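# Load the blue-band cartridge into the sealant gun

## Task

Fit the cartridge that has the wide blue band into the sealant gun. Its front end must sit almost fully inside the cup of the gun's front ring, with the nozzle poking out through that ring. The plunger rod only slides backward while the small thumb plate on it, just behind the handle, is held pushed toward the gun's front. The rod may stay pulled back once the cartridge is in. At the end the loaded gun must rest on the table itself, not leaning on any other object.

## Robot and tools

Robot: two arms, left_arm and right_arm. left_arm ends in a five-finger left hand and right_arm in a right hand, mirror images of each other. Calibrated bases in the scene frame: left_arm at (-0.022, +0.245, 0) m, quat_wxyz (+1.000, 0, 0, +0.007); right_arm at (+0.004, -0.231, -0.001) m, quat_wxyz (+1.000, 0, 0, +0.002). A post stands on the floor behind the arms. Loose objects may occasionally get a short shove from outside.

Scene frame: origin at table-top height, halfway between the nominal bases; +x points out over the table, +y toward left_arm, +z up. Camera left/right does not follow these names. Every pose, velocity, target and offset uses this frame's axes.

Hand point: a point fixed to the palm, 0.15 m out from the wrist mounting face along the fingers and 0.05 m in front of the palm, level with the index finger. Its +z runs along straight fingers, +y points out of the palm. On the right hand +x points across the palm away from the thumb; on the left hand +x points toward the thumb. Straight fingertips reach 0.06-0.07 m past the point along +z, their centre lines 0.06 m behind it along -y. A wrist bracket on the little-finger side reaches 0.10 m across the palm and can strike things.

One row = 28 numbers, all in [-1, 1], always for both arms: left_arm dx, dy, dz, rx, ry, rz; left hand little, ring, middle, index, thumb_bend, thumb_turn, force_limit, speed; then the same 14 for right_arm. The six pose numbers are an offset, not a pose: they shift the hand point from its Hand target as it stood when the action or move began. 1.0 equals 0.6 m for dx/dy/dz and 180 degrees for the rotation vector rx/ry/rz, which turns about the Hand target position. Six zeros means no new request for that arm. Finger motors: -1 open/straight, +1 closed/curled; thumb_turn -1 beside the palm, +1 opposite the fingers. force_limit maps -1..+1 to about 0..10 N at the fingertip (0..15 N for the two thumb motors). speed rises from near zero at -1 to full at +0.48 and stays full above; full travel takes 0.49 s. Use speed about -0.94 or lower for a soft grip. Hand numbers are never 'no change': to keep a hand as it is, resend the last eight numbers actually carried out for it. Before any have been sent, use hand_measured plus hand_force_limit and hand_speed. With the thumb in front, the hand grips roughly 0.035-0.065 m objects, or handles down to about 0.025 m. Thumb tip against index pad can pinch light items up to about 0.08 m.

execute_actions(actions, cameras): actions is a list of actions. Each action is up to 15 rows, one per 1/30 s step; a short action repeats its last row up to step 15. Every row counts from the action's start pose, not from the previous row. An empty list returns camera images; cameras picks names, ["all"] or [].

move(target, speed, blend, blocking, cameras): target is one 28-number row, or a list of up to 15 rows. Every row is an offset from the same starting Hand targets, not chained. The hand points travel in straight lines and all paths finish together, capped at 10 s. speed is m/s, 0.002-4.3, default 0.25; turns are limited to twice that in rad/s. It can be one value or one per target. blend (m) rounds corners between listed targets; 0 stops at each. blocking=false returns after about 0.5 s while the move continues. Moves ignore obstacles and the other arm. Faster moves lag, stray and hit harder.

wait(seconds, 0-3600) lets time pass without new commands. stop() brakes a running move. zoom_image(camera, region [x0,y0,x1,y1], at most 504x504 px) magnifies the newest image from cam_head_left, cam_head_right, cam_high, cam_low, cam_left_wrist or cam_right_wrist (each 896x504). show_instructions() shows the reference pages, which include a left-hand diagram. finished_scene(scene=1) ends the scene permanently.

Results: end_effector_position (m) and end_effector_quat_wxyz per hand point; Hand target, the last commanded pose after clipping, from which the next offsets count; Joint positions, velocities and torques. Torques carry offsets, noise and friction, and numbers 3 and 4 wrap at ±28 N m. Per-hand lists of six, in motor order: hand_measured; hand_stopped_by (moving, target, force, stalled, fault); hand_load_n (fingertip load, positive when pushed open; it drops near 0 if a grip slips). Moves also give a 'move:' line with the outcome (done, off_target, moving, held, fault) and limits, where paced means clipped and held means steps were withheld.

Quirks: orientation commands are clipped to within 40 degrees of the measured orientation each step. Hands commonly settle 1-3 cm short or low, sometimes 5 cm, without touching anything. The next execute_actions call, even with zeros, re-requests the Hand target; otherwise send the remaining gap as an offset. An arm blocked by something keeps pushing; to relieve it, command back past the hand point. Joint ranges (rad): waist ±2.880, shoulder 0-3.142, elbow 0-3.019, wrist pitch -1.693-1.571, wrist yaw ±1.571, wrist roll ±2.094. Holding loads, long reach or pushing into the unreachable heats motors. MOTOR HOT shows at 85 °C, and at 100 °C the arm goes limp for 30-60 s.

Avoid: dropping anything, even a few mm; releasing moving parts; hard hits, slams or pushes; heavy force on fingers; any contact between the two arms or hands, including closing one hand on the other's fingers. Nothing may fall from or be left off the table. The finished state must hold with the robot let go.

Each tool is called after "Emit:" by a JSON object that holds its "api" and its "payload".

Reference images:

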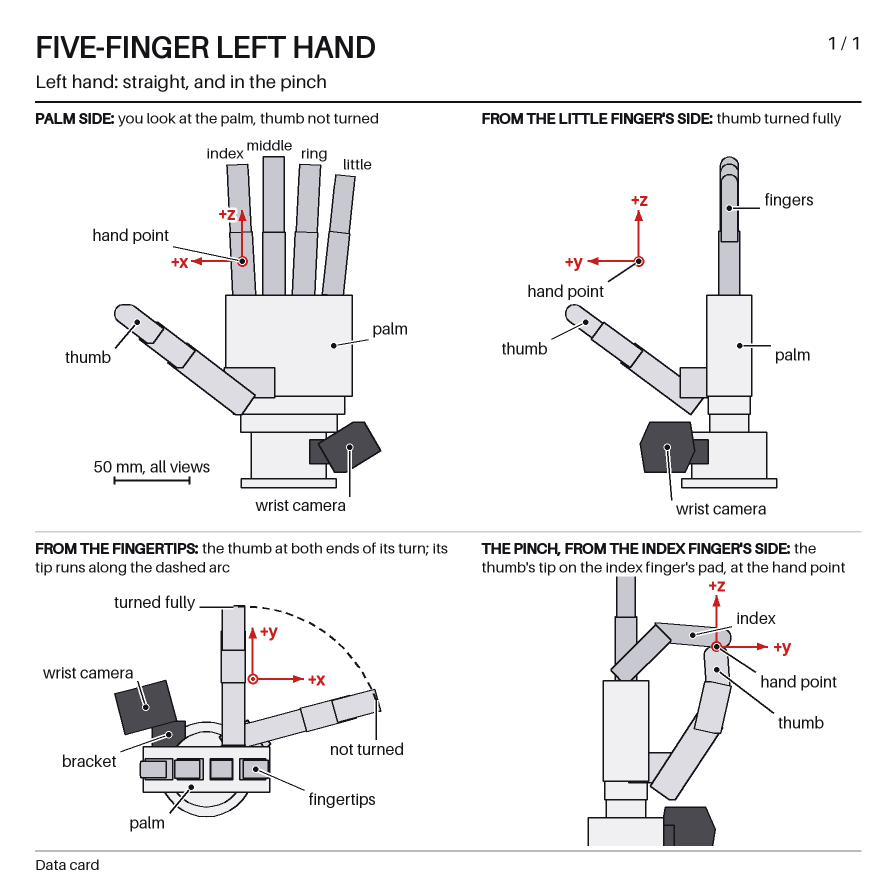

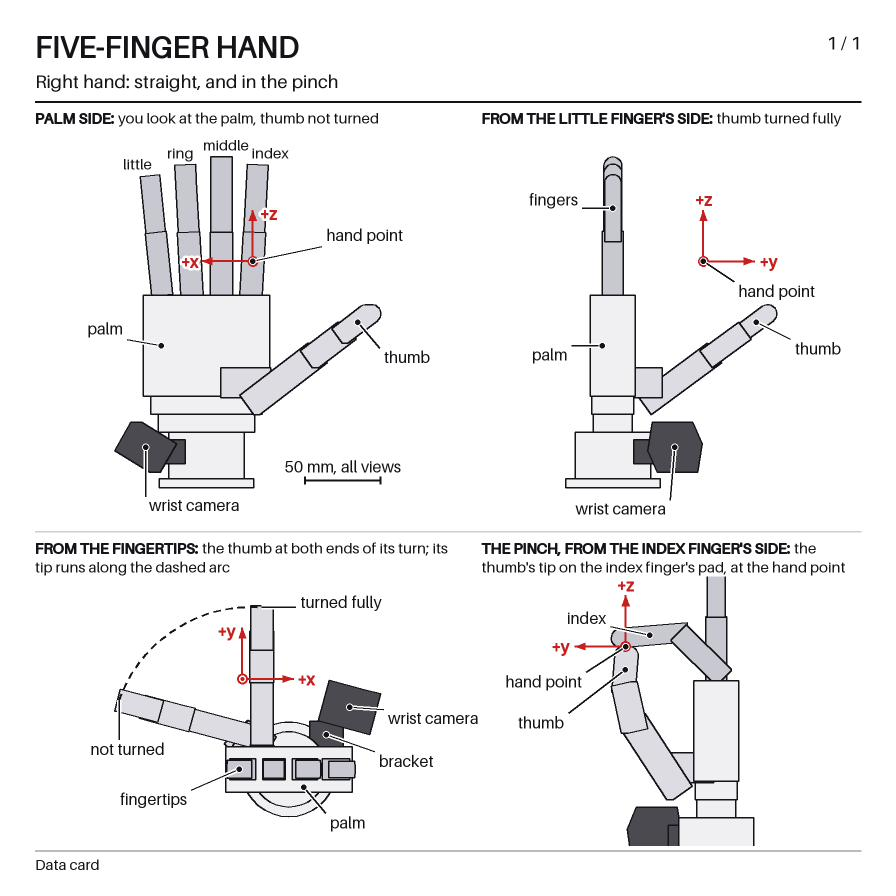

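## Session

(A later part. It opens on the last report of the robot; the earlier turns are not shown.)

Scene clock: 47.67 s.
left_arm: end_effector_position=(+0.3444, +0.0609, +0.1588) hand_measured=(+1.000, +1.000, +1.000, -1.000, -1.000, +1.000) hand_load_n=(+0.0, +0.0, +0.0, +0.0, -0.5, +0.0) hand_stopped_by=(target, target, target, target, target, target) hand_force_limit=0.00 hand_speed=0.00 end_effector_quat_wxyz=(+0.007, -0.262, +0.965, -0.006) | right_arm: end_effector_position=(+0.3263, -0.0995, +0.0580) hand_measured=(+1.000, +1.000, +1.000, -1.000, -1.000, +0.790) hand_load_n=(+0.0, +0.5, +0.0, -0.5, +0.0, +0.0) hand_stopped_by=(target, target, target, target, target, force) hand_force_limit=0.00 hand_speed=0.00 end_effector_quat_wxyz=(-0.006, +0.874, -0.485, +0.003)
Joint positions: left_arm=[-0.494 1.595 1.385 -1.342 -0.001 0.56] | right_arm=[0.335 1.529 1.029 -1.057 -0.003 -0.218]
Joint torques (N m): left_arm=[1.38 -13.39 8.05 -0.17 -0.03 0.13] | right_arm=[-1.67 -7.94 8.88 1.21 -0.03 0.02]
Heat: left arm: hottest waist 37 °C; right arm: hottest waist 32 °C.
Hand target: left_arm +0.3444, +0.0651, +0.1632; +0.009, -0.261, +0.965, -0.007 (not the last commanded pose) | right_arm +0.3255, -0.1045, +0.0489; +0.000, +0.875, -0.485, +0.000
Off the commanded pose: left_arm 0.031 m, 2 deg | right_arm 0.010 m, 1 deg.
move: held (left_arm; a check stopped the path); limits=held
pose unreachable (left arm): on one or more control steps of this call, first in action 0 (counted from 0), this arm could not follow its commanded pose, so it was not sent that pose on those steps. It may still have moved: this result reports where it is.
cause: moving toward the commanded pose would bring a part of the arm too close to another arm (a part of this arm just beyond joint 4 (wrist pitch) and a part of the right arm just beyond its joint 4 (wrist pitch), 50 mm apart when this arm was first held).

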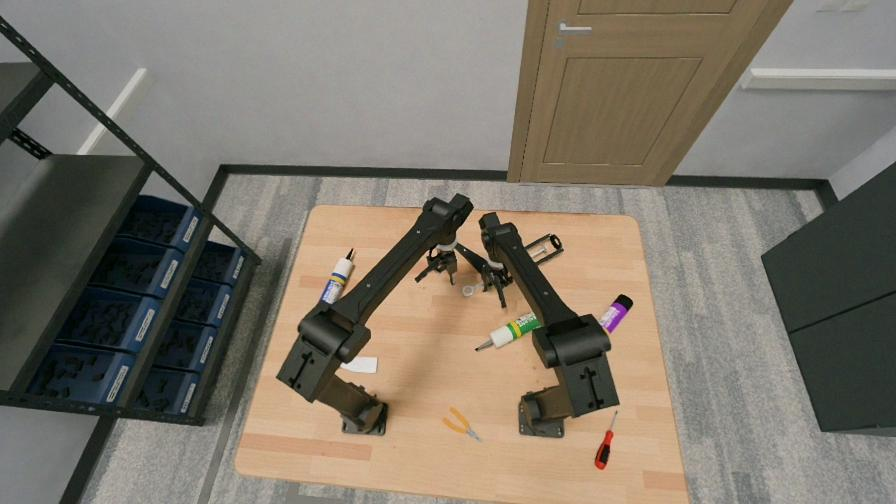

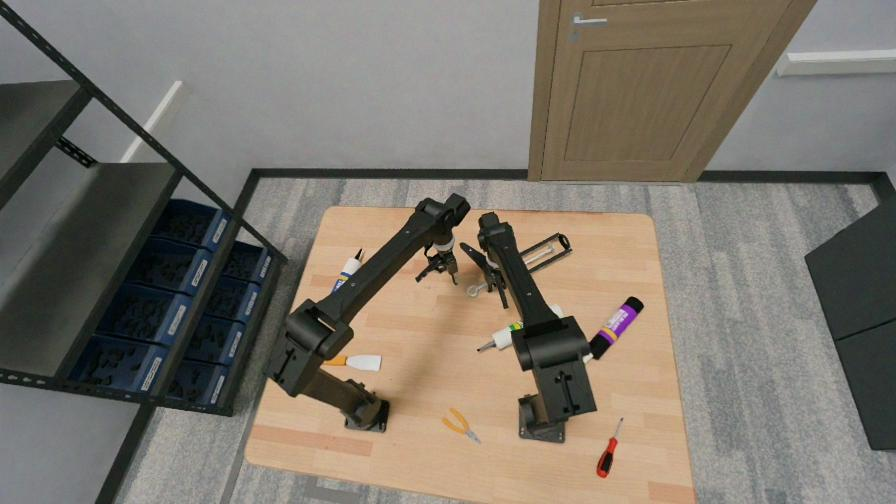

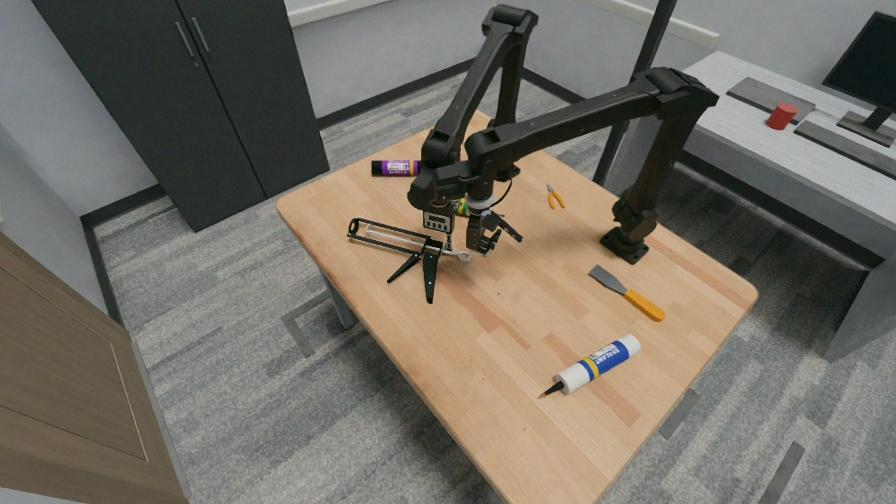

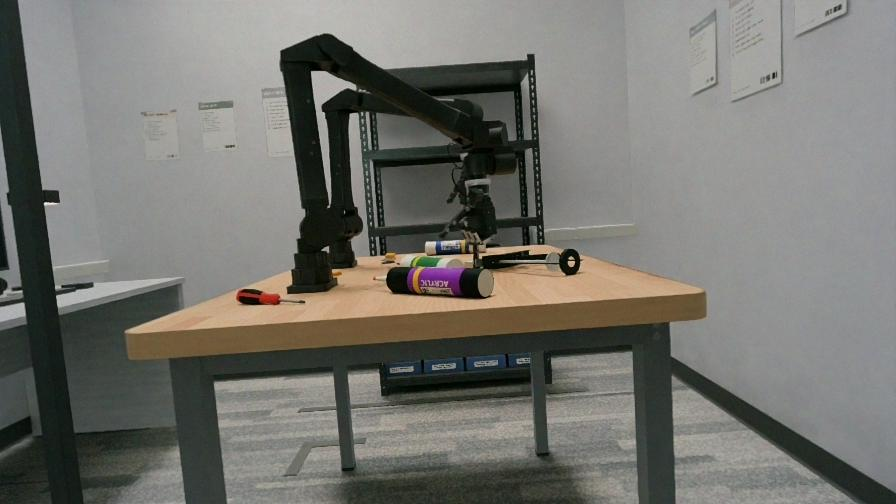

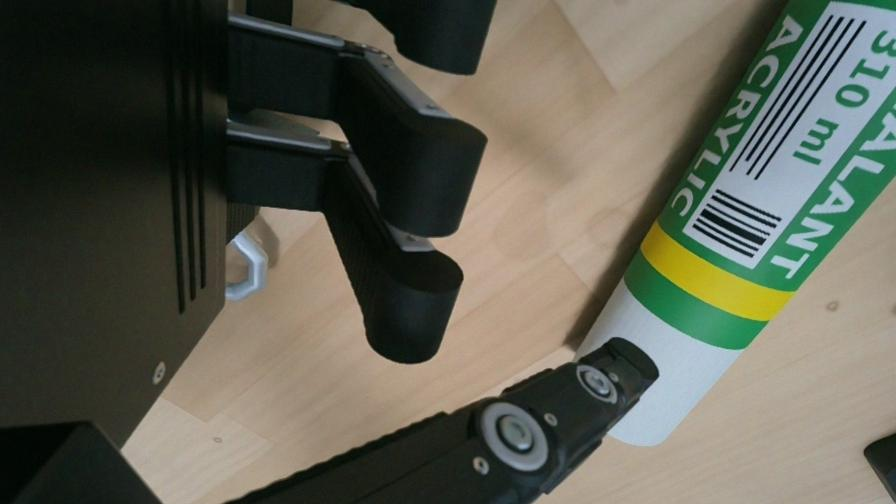

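Emit:
{"api": "move", "payload": {"target": [[0,0.08,0.05,0,0,0,1,1,1,-1,-1,1,0,0,0,0,0.0583,0,0,0,1,1,1,-1,-1,0.9,0,0],[0,0.08,0.05,0,0,0,1,1,1,-1,-1,1,0,0,-0.0303,-0.0185,0.01,0.0736,-0.1181,0,1,1,1,-1,-1,0.9,0,0]], "cameras": ["cam_head_left","cam_high","cam_low"], "speed": 0.15}}

Scene clock: 51.83 s.
left_arm: end_effector_position=(+0.3457, +0.1117, +0.1901) hand_measured=(+1.000, +1.000, +1.000, -1.000, -1.000, +1.000) hand_load_n=(+0.0, +0.0, +0.5, +0.0, +0.0, +0.0) hand_stopped_by=(target, target, target, target, target, target) hand_force_limit=0.00 hand_speed=0.00 end_effector_quat_wxyz=(+0.012, -0.268, +0.963, -0.008) | right_arm: end_effector_position=(+0.3075, -0.1119, +0.0560) hand_measured=(+1.000, +1.000, +1.000, -1.000, -1.000, +0.790) hand_load_n=(+0.0, +0.0, -0.5, +0.0, +0.0, +0.0) hand_stopped_by=(target, target, target, target, target, force) hand_force_limit=0.00 hand_speed=0.00 end_effector_quat_wxyz=(-0.186, +0.854, -0.475, +0.100)
Joint positions: left_arm=[-0.393 1.522 1.385 -1.405 -0.001 0.65] | right_arm=[0.255 1.185 0.695 -0.673 -0.126 -0.27]
Joint torques (N m): left_arm=[0.97 -11.34 8.53 -0.31 0.08 0.12] | right_arm=[-1.67 -5.54 9.61 2.13 -0.33 0]
Heat: left arm: hottest waist 37 °C; right arm: hottest waist 32 °C.
Hand target: left_arm +0.3444, +0.1131, +0.1933; +0.009, -0.261, +0.965, -0.007 | right_arm +0.3074, -0.1156, +0.0550; -0.190, +0.854, -0.473, +0.105
Off the commanded pose: left_arm 0.004 m, 1 deg | right_arm 0.004 m, 1 deg.
move: done

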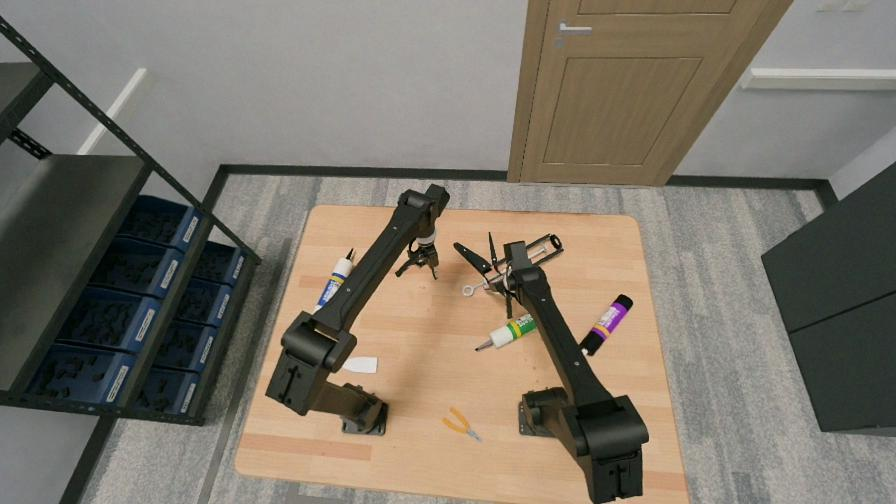

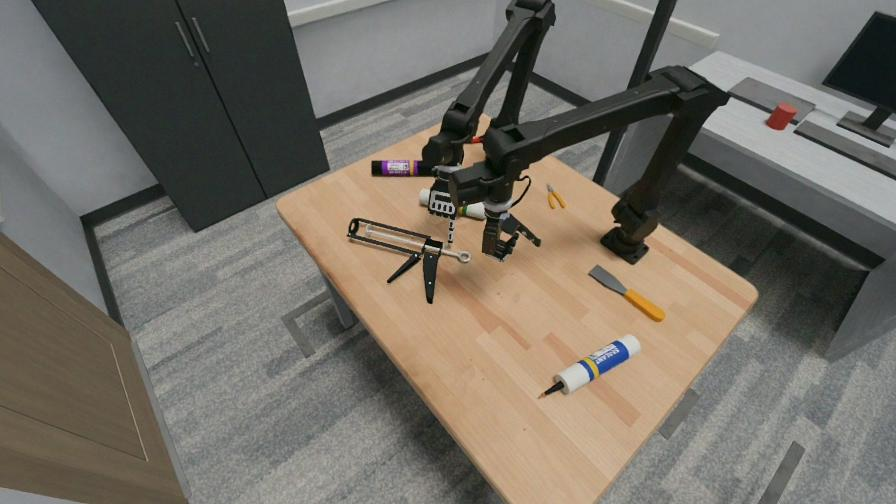

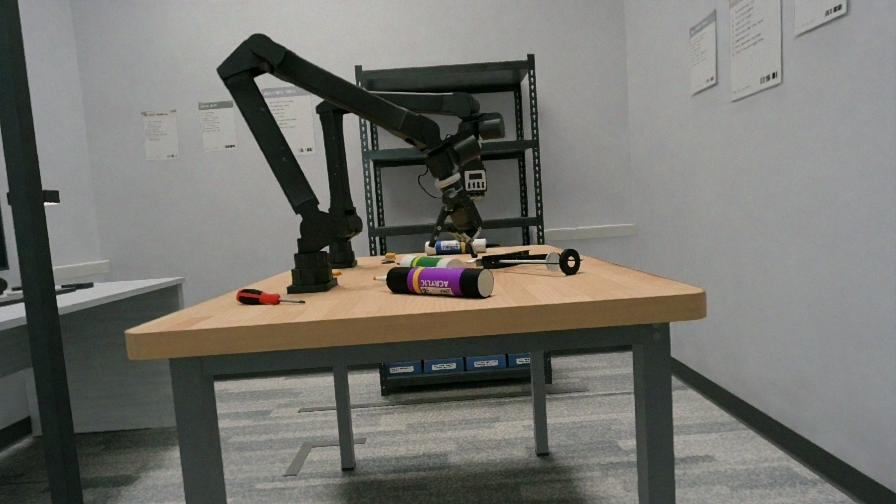

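Emit:
{"api": "move", "payload": {"target": [-0.047,-0.14,-0.105,-0.1281,-0.1080,0.1070,1,1,1,-1,-1,1,0,0,0,0,0,0,0,0,1,1,1,-1,-1,0.9,0,0], "cameras": ["cam_head_left","cam_head_right","cam_high","cam_low","cam_left_wrist","cam_right_wrist"], "speed": 0.15}}

Emit:
{"api": "zoom_image", "payload": {"camera": "cam_head_left", "region": [445, 240, 525, 310]}}

Emit:
{"api": "zoom_image", "payload": {"camera": "cam_head_right", "region": [445, 240, 525, 310]}}

Emit:
{"api": "zoom_image", "payload": {"camera": "cam_high", "region": [420, 200, 520, 290]}}

Emit:
{"api": "zoom_image", "payload": {"camera": "cam_low", "region": [420, 200, 520, 280]}}

Scene clock: 54.97 s.
left_arm: end_effector_position=(+0.3175, +0.0326, +0.1302) hand_measured=(+1.000, +1.000, +1.000, -1.000, -1.000, +1.000) hand_load_n=(+0.0, +0.0, +0.0, +0.0, +0.0, +0.0) hand_stopped_by=(target, target, target, target, target, target) hand_force_limit=0.00 hand_speed=0.00 end_effector_quat_wxyz=(+0.116, -0.407, +0.876, -0.232) | right_arm: end_effector_position=(+0.3075, -0.1119, +0.0560) hand_measured=(+1.000, +1.000, +1.000, -1.000, -1.000, +0.790) hand_load_n=(+0.0, +0.0, +0.0, +0.0, +0.0, +0.0) hand_stopped_by=(target, target, target, target, target, force) hand_force_limit=0.00 hand_speed=0.00 end_effector_quat_wxyz=(-0.186, +0.854, -0.475, +0.100)
Joint positions: left_arm=[-0.478 1.235 0.923 -0.743 0.105 0.209] | right_arm=[0.255 1.185 0.695 -0.673 -0.126 -0.27]
Joint torques (N m): left_arm=[0.56 -8.47 7.69 1.69 0.03 -0.12] | right_arm=[-1.67 -5.6 9.59 2.09 -0.33 0.01]
Heat: left arm: hottest waist 37 °C; right arm: hottest waist 32 °C.
Hand target: left_arm +0.3161, +0.0292, +0.1302; +0.119, -0.409, +0.872, -0.240 | right_arm +0.3074, -0.1156, +0.0550; -0.190, +0.854, -0.473, +0.105
Off the commanded pose: left_arm 0.004 m, 1 deg | right_arm 0.004 m, 1 deg.
move: done

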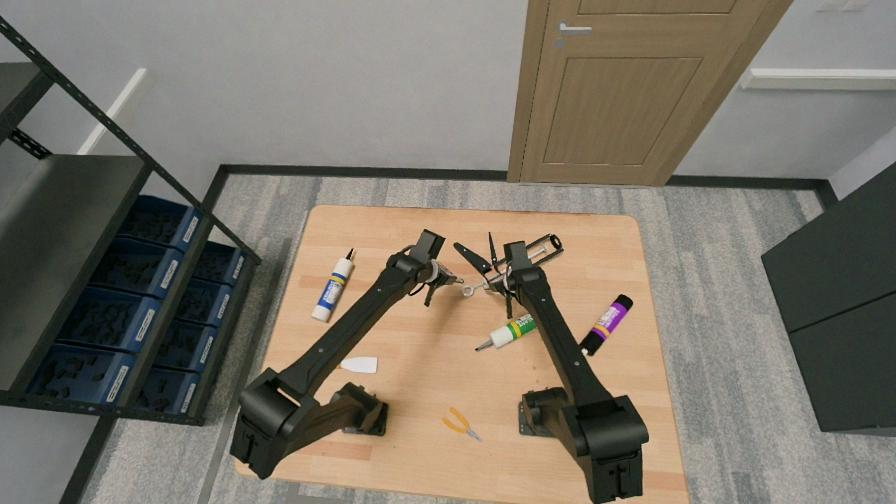

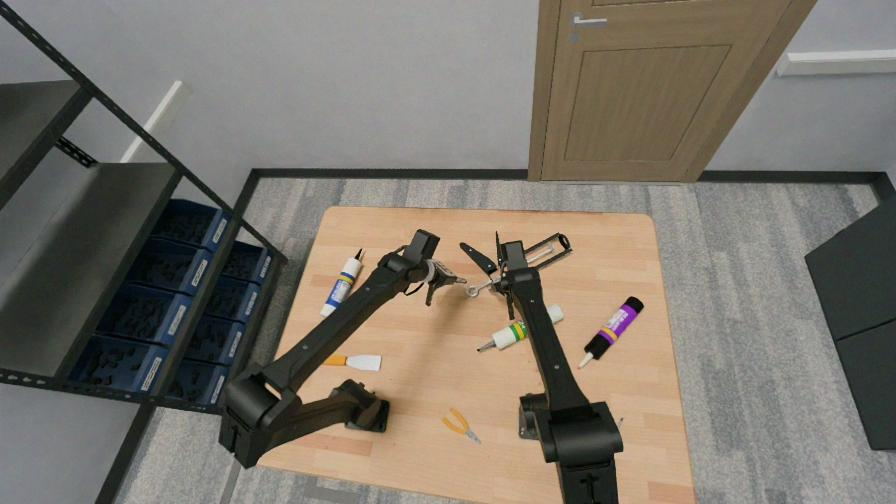

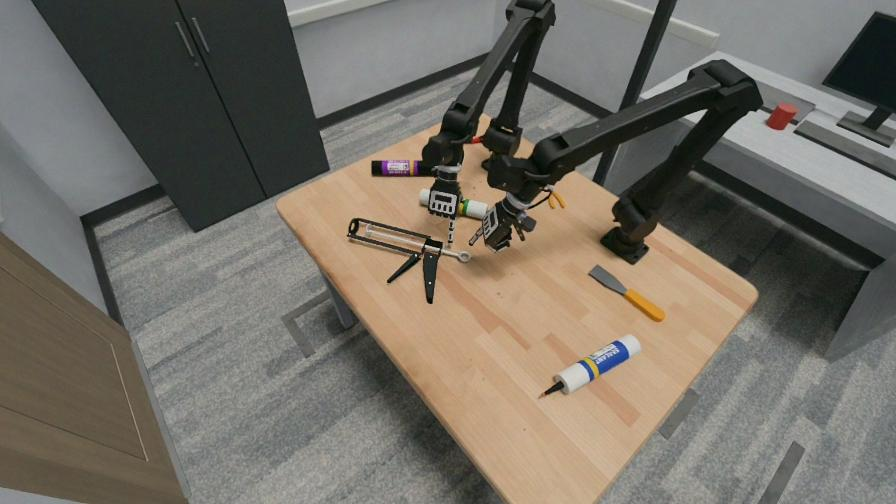

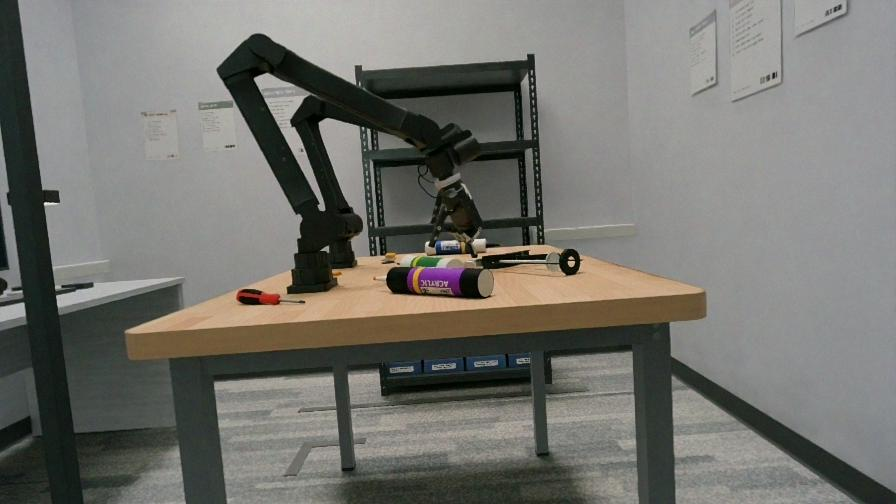

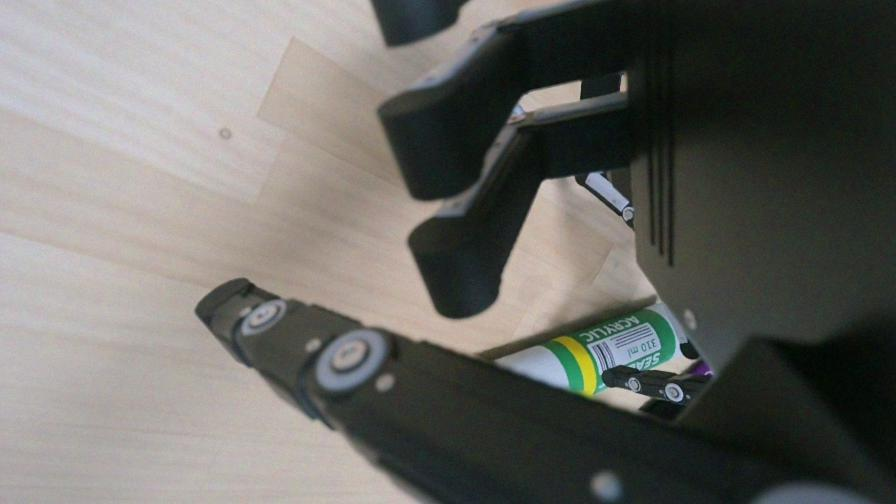

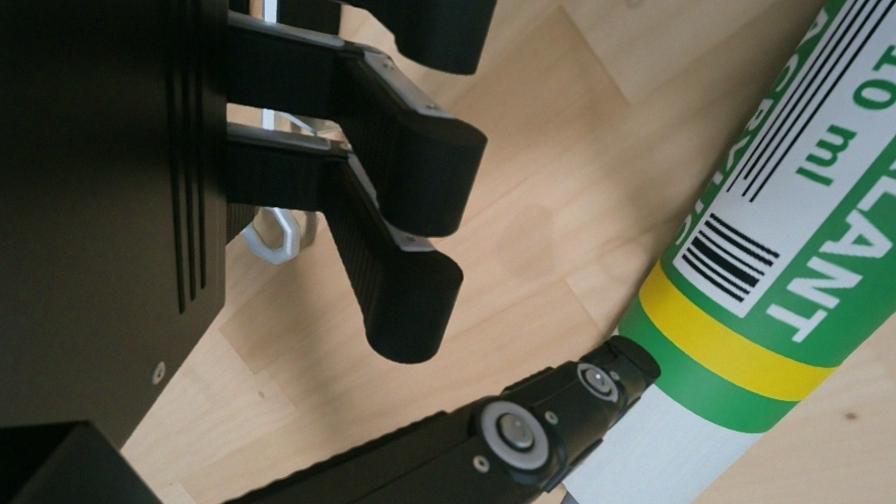

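Scaled by 6.300 from the camera's image (finer frame: 1280x720).

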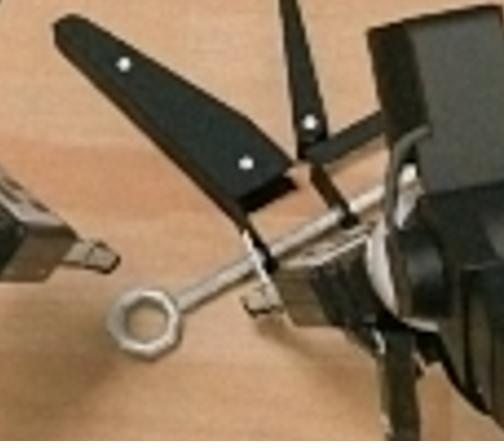

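Scaled by 6.300 from the camera's image (finer frame: 1280x720).

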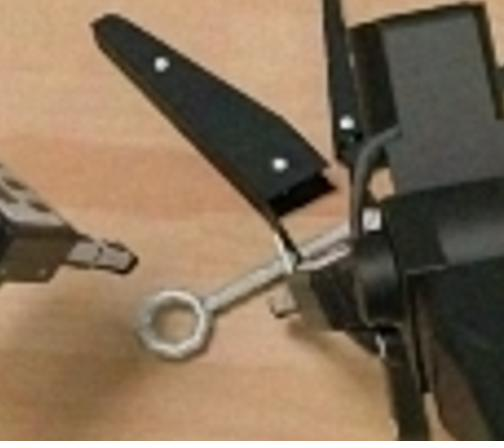

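Scaled by 5.040 from the camera's image (finer frame: 1280x720).

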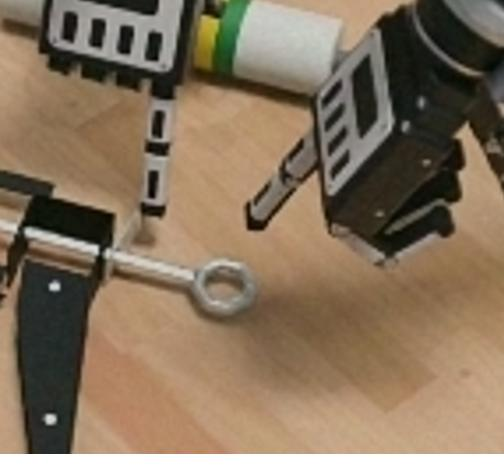

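Scaled by 5.040 from the camera's image (finer frame: 1280x720).

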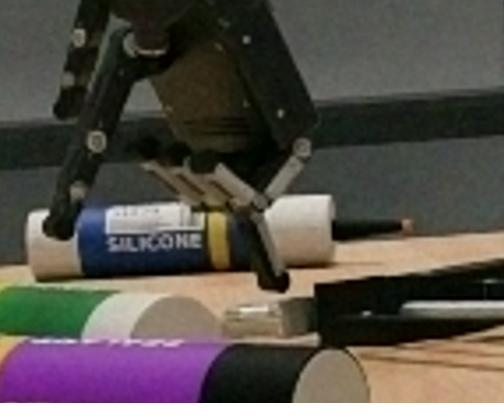

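Emit:
{"api": "move", "payload": {"target": [0.01,-0.01,-0.075,0,0,0,1,1,1,-1,-1,1,0,0,0,0,-0.037,0,0,0,1,1,1,-1,-1,0.9,0,0], "cameras": ["cam_head_left","cam_head_right","cam_high","cam_low"], "speed": 0.08}}

Emit:
{"api": "zoom_image", "payload": {"camera": "cam_head_left", "region": [455, 260, 505, 310]}}

Emit:
{"api": "zoom_image", "payload": {"camera": "cam_head_right", "region": [455, 260, 505, 310]}}

Emit:
{"api": "zoom_image", "payload": {"camera": "cam_high", "region": [430, 220, 490, 280]}}

Emit:
{"api": "zoom_image", "payload": {"camera": "cam_low", "region": [430, 220, 510, 280]}}

Scene clock: 56.57 s.
left_arm: end_effector_position=(+0.3234, +0.0271, +0.0936) hand_measured=(+1.000, +1.000, +1.000, -1.000, -1.000, +1.000) hand_load_n=(+0.0, +0.0, +0.0, +0.0, +0.0, +0.0) hand_stopped_by=(target, target, target, target, target, target) hand_force_limit=0.00 hand_speed=0.00 end_effector_quat_wxyz=(+0.123, -0.406, +0.873, -0.241) | right_arm: end_effector_position=(+0.3087, -0.1115, +0.0404) hand_measured=(+1.000, +1.000, +1.000, -1.000, -1.000, +0.790) hand_load_n=(+0.0, +0.0, +0.0, +0.0, +0.0, +0.0) hand_stopped_by=(target, target, target, target, target, force) hand_force_limit=0.00 hand_speed=0.00 end_effector_quat_wxyz=(-0.194, +0.853, -0.473, +0.108)
Joint positions: left_arm=[-0.485 1.281 0.854 -0.605 0.101 0.202] | right_arm=[0.255 1.199 0.656 -0.597 -0.127 -0.27]
Joint torques (N m): left_arm=[0.73 -7.41 7.45 1.85 0.07 -0.15] | right_arm=[-1.67 -3.96 9.47 2.11 -0.33 0.01]
Heat: left arm: hottest waist 37 °C; right arm: hottest waist 32 °C.
Hand target: left_arm +0.3222, +0.0232, +0.0853; +0.119, -0.409, +0.872, -0.240 | right_arm +0.3073, -0.1156, +0.0327; -0.190, +0.854, -0.473, +0.105
Off the commanded pose: left_arm 0.009 m, 1 deg | right_arm 0.009 m, 1 deg.
move: done

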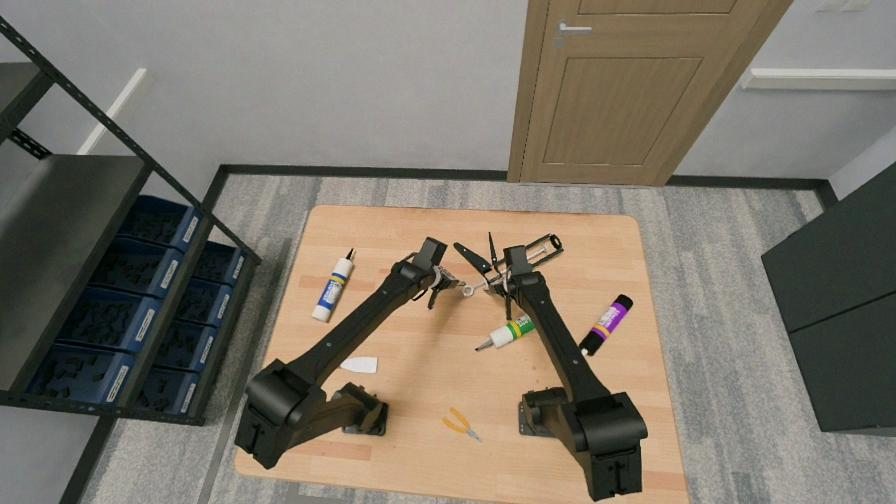

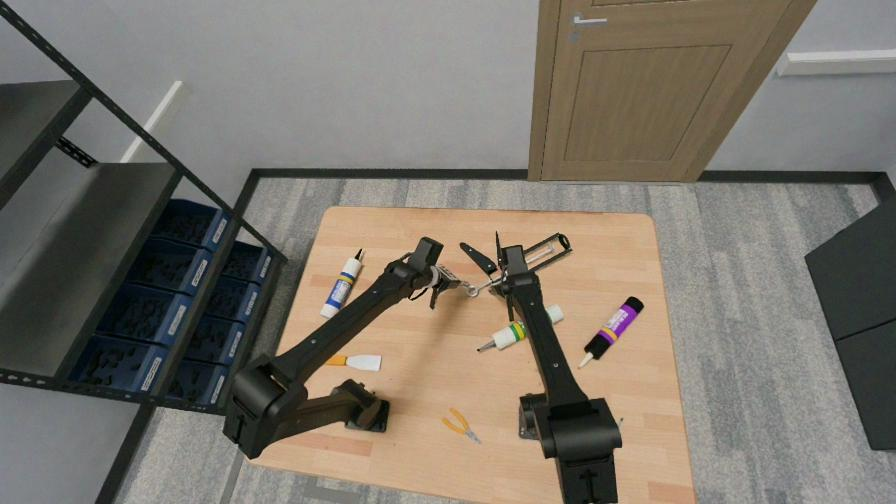

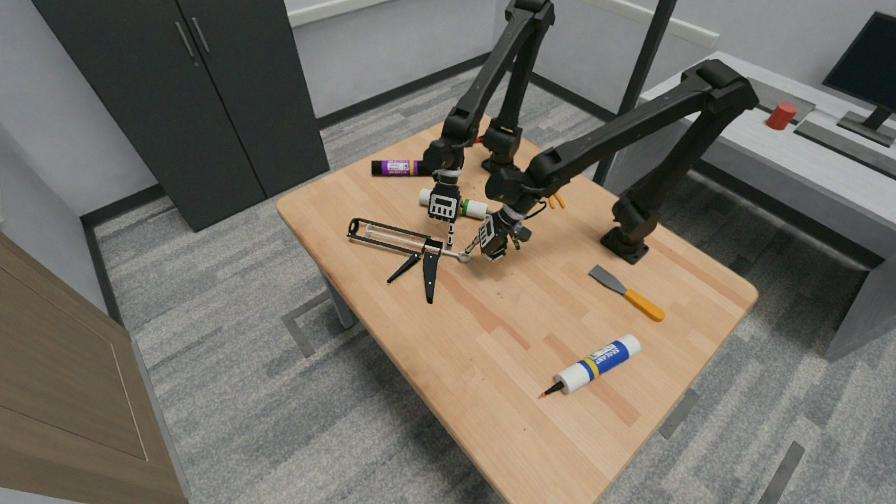

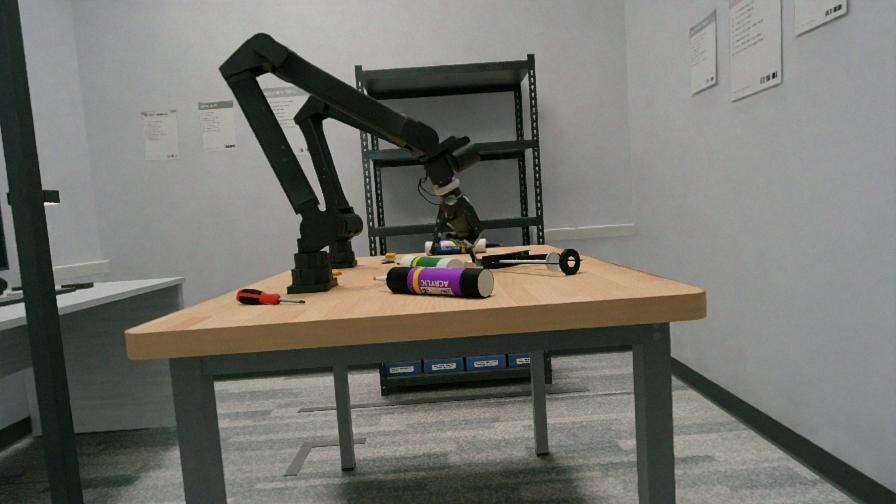

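Scaled by 10.080 from the camera's image (finer frame: 1280x720).

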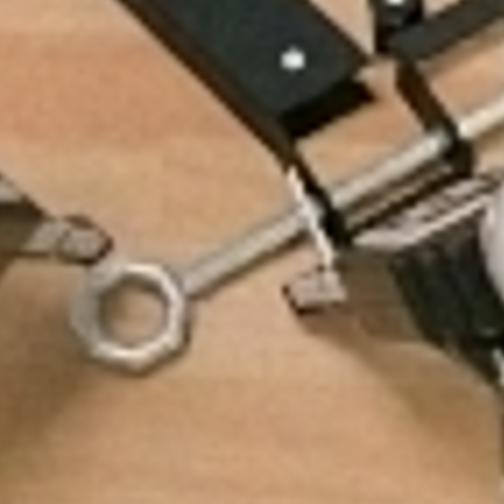

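Scaled by 10.080 from the camera's image (finer frame: 1280x720).

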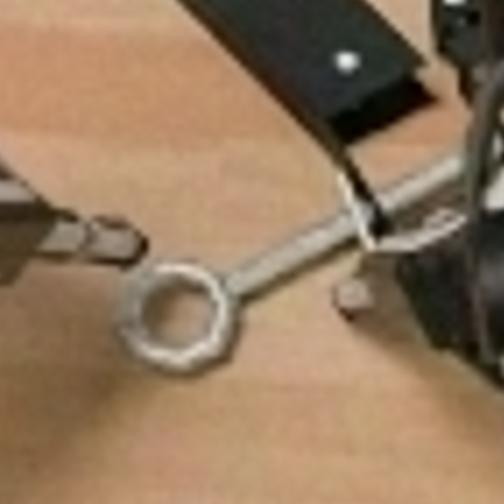

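Scaled by 8.400 from the camera's image (finer frame: 1280x720).

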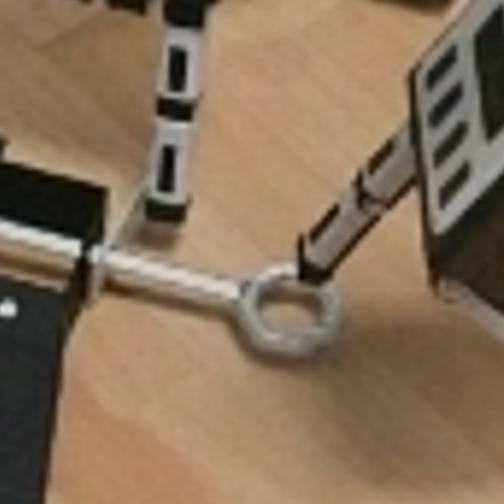

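Scaled by 6.300 from the camera's image (finer frame: 1280x720).

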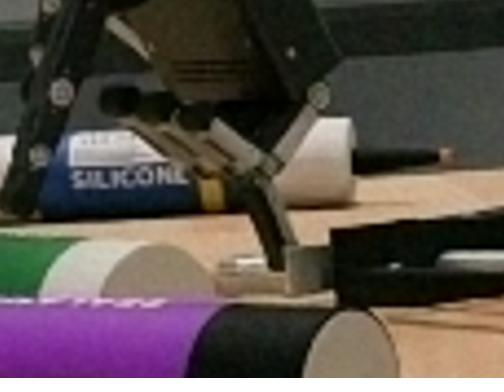

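Emit:
{"api": "move", "payload": {"target": [0,-0.0135,-0.033,0,0,0,1,1,1,-1,-1,1,0,0,0.008,0.005,-0.017,0,0,0,1,1,1,-1,-1,0.9,0,0], "cameras": ["cam_head_left","cam_head_right","cam_high","cam_low"], "speed": 0.05}}

Emit:
{"api": "zoom_image", "payload": {"camera": "cam_head_left", "region": [455, 260, 505, 310]}}

Emit:
{"api": "zoom_image", "payload": {"camera": "cam_head_right", "region": [455, 260, 505, 310]}}

Emit:
{"api": "zoom_image", "payload": {"camera": "cam_high", "region": [430, 220, 490, 280]}}

Emit:
{"api": "zoom_image", "payload": {"camera": "cam_low", "region": [430, 220, 510, 280]}}

Scene clock: 58.33 s.
left_arm: end_effector_position=(+0.3241, +0.0183, +0.0746) hand_measured=(+1.000, +1.000, +1.000, -1.000, -1.000, +1.000) hand_load_n=(+0.0, +0.0, +0.0, +0.0, +0.0, +0.0) hand_stopped_by=(target, target, target, target, target, target) hand_force_limit=0.00 hand_speed=0.00 end_effector_quat_wxyz=(+0.123, -0.405, +0.873, -0.242) | right_arm: end_effector_position=(+0.3149, -0.1091, +0.0323) hand_measured=(+1.000, +1.000, +1.000, -1.000, -1.000, +0.790) hand_load_n=(+0.0, +0.0, +0.0, +0.0, +0.0, +0.0) hand_stopped_by=(target, target, target, target, target, force) hand_force_limit=0.00 hand_speed=0.00 end_effector_quat_wxyz=(-0.196, +0.852, -0.473, +0.107)
Joint positions: left_arm=[-0.505 1.318 0.831 -0.542 0.091 0.186] | right_arm=[0.255 1.233 0.656 -0.561 -0.131 -0.27]
Joint torques (N m): left_arm=[0.26 -7.3 7.27 1.7 0.05 -0.13] | right_arm=[-1.2 -4.07 9.01 2.28 -0.08 0.06]
Heat: left arm: hottest waist 37 °C; right arm: hottest waist 32 °C.
Hand target: left_arm +0.3221, +0.0150, +0.0654; +0.119, -0.409, +0.872, -0.240 | right_arm +0.3121, -0.1126, +0.0225; -0.190, +0.854, -0.473, +0.105
Off the commanded pose: left_arm 0.010 m, 1 deg | right_arm 0.011 m, 1 deg.
move: off_target (right_arm)

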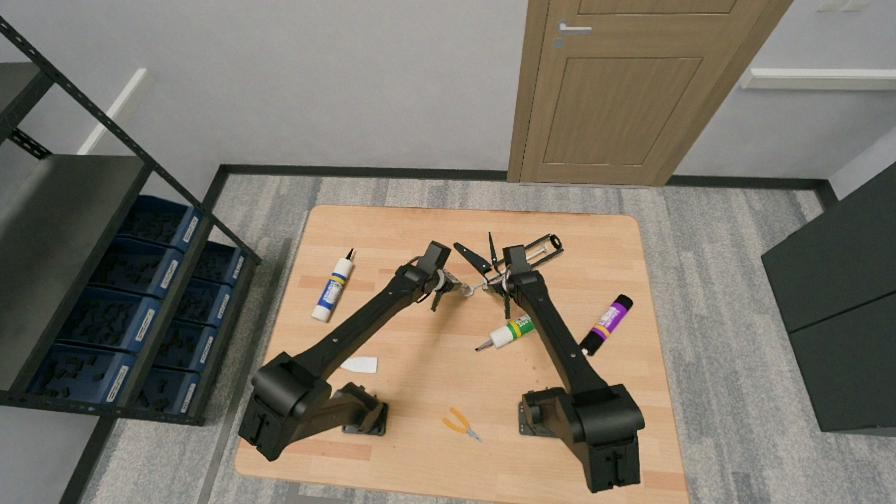

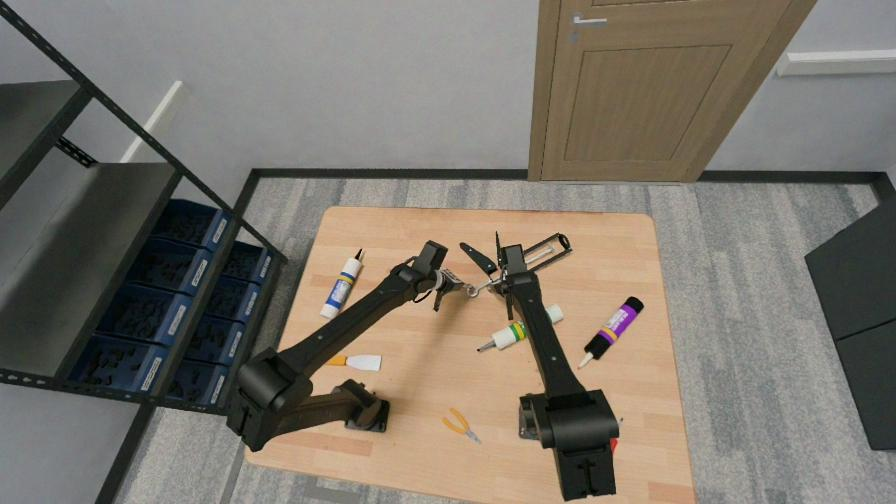

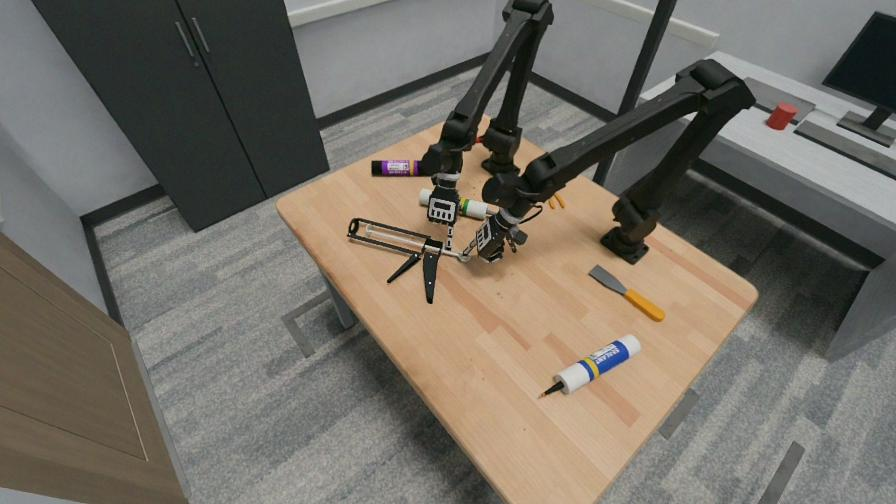

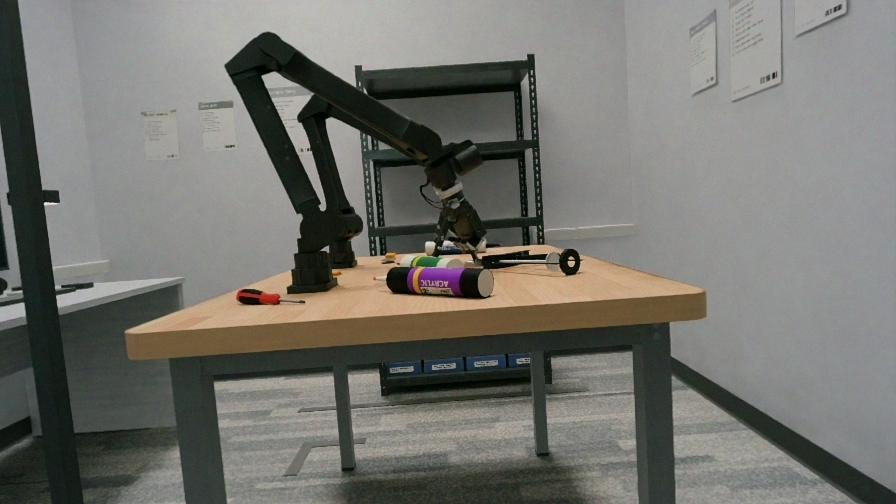

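Scaled by 10.080 from the camera's image (finer frame: 1280x720).

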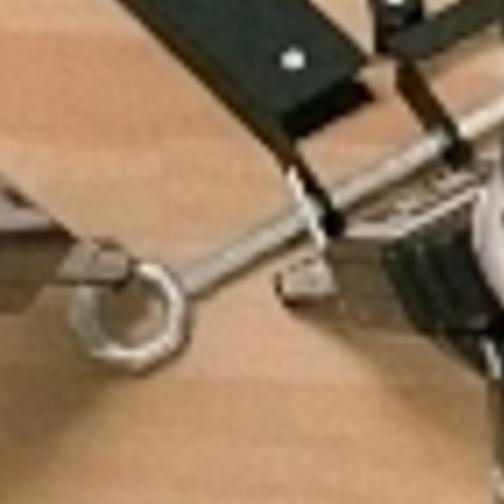

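Scaled by 10.080 from the camera's image (finer frame: 1280x720).

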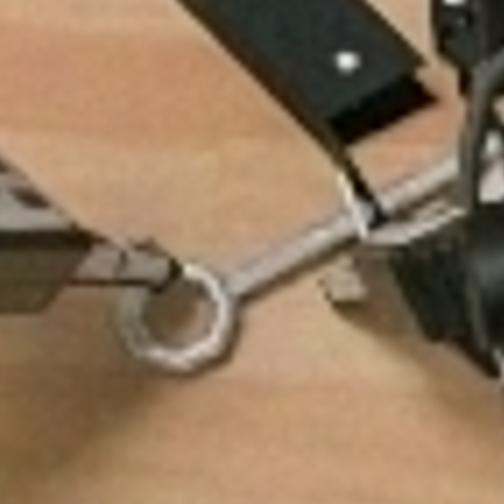

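Scaled by 8.400 from the camera's image (finer frame: 1280x720).

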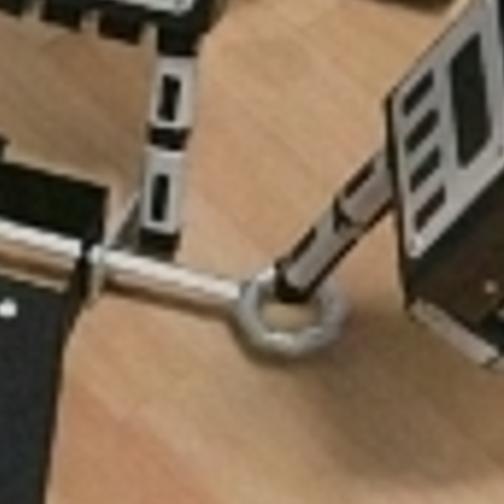

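Scaled by 6.300 from the camera's image (finer frame: 1280x720).

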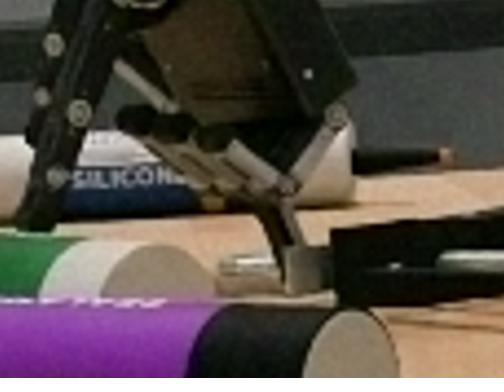

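Emit:
{"api": "zoom_image", "payload": {"camera": "cam_head_left", "region": [456, 276, 480, 300]}}

Emit:
{"api": "zoom_image", "payload": {"camera": "cam_head_right", "region": [460, 276, 484, 300]}}

Emit:
{"api": "zoom_image", "payload": {"camera": "cam_high", "region": [450, 240, 480, 270]}}

Scaled by 21.000 from the camera's image (finer frame: 1280x720).

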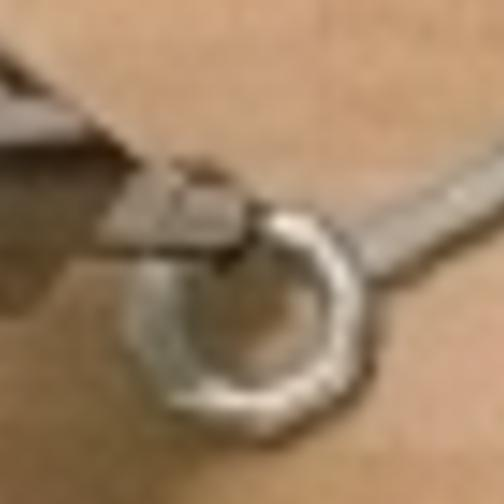

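Scaled by 21.000 from the camera's image (finer frame: 1280x720).

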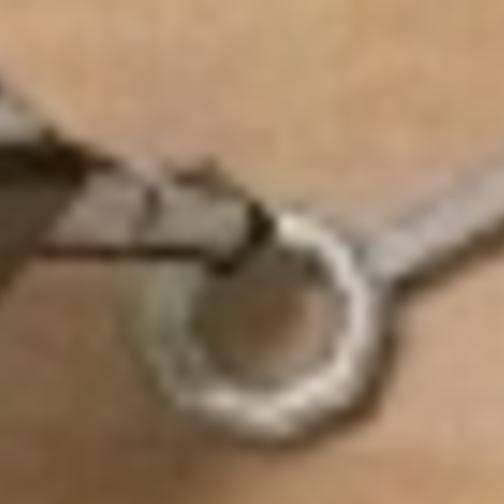

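Scaled by 16.800 from the camera's image (finer frame: 1280x720).

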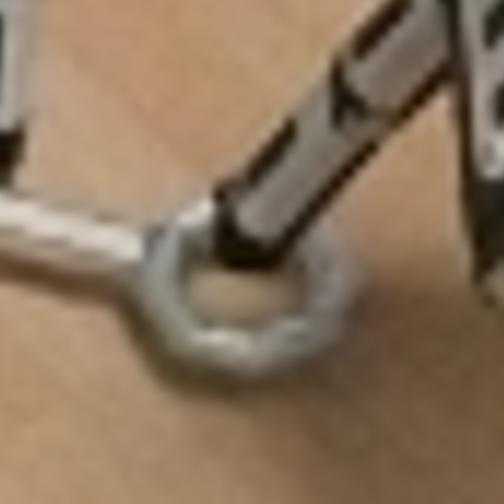

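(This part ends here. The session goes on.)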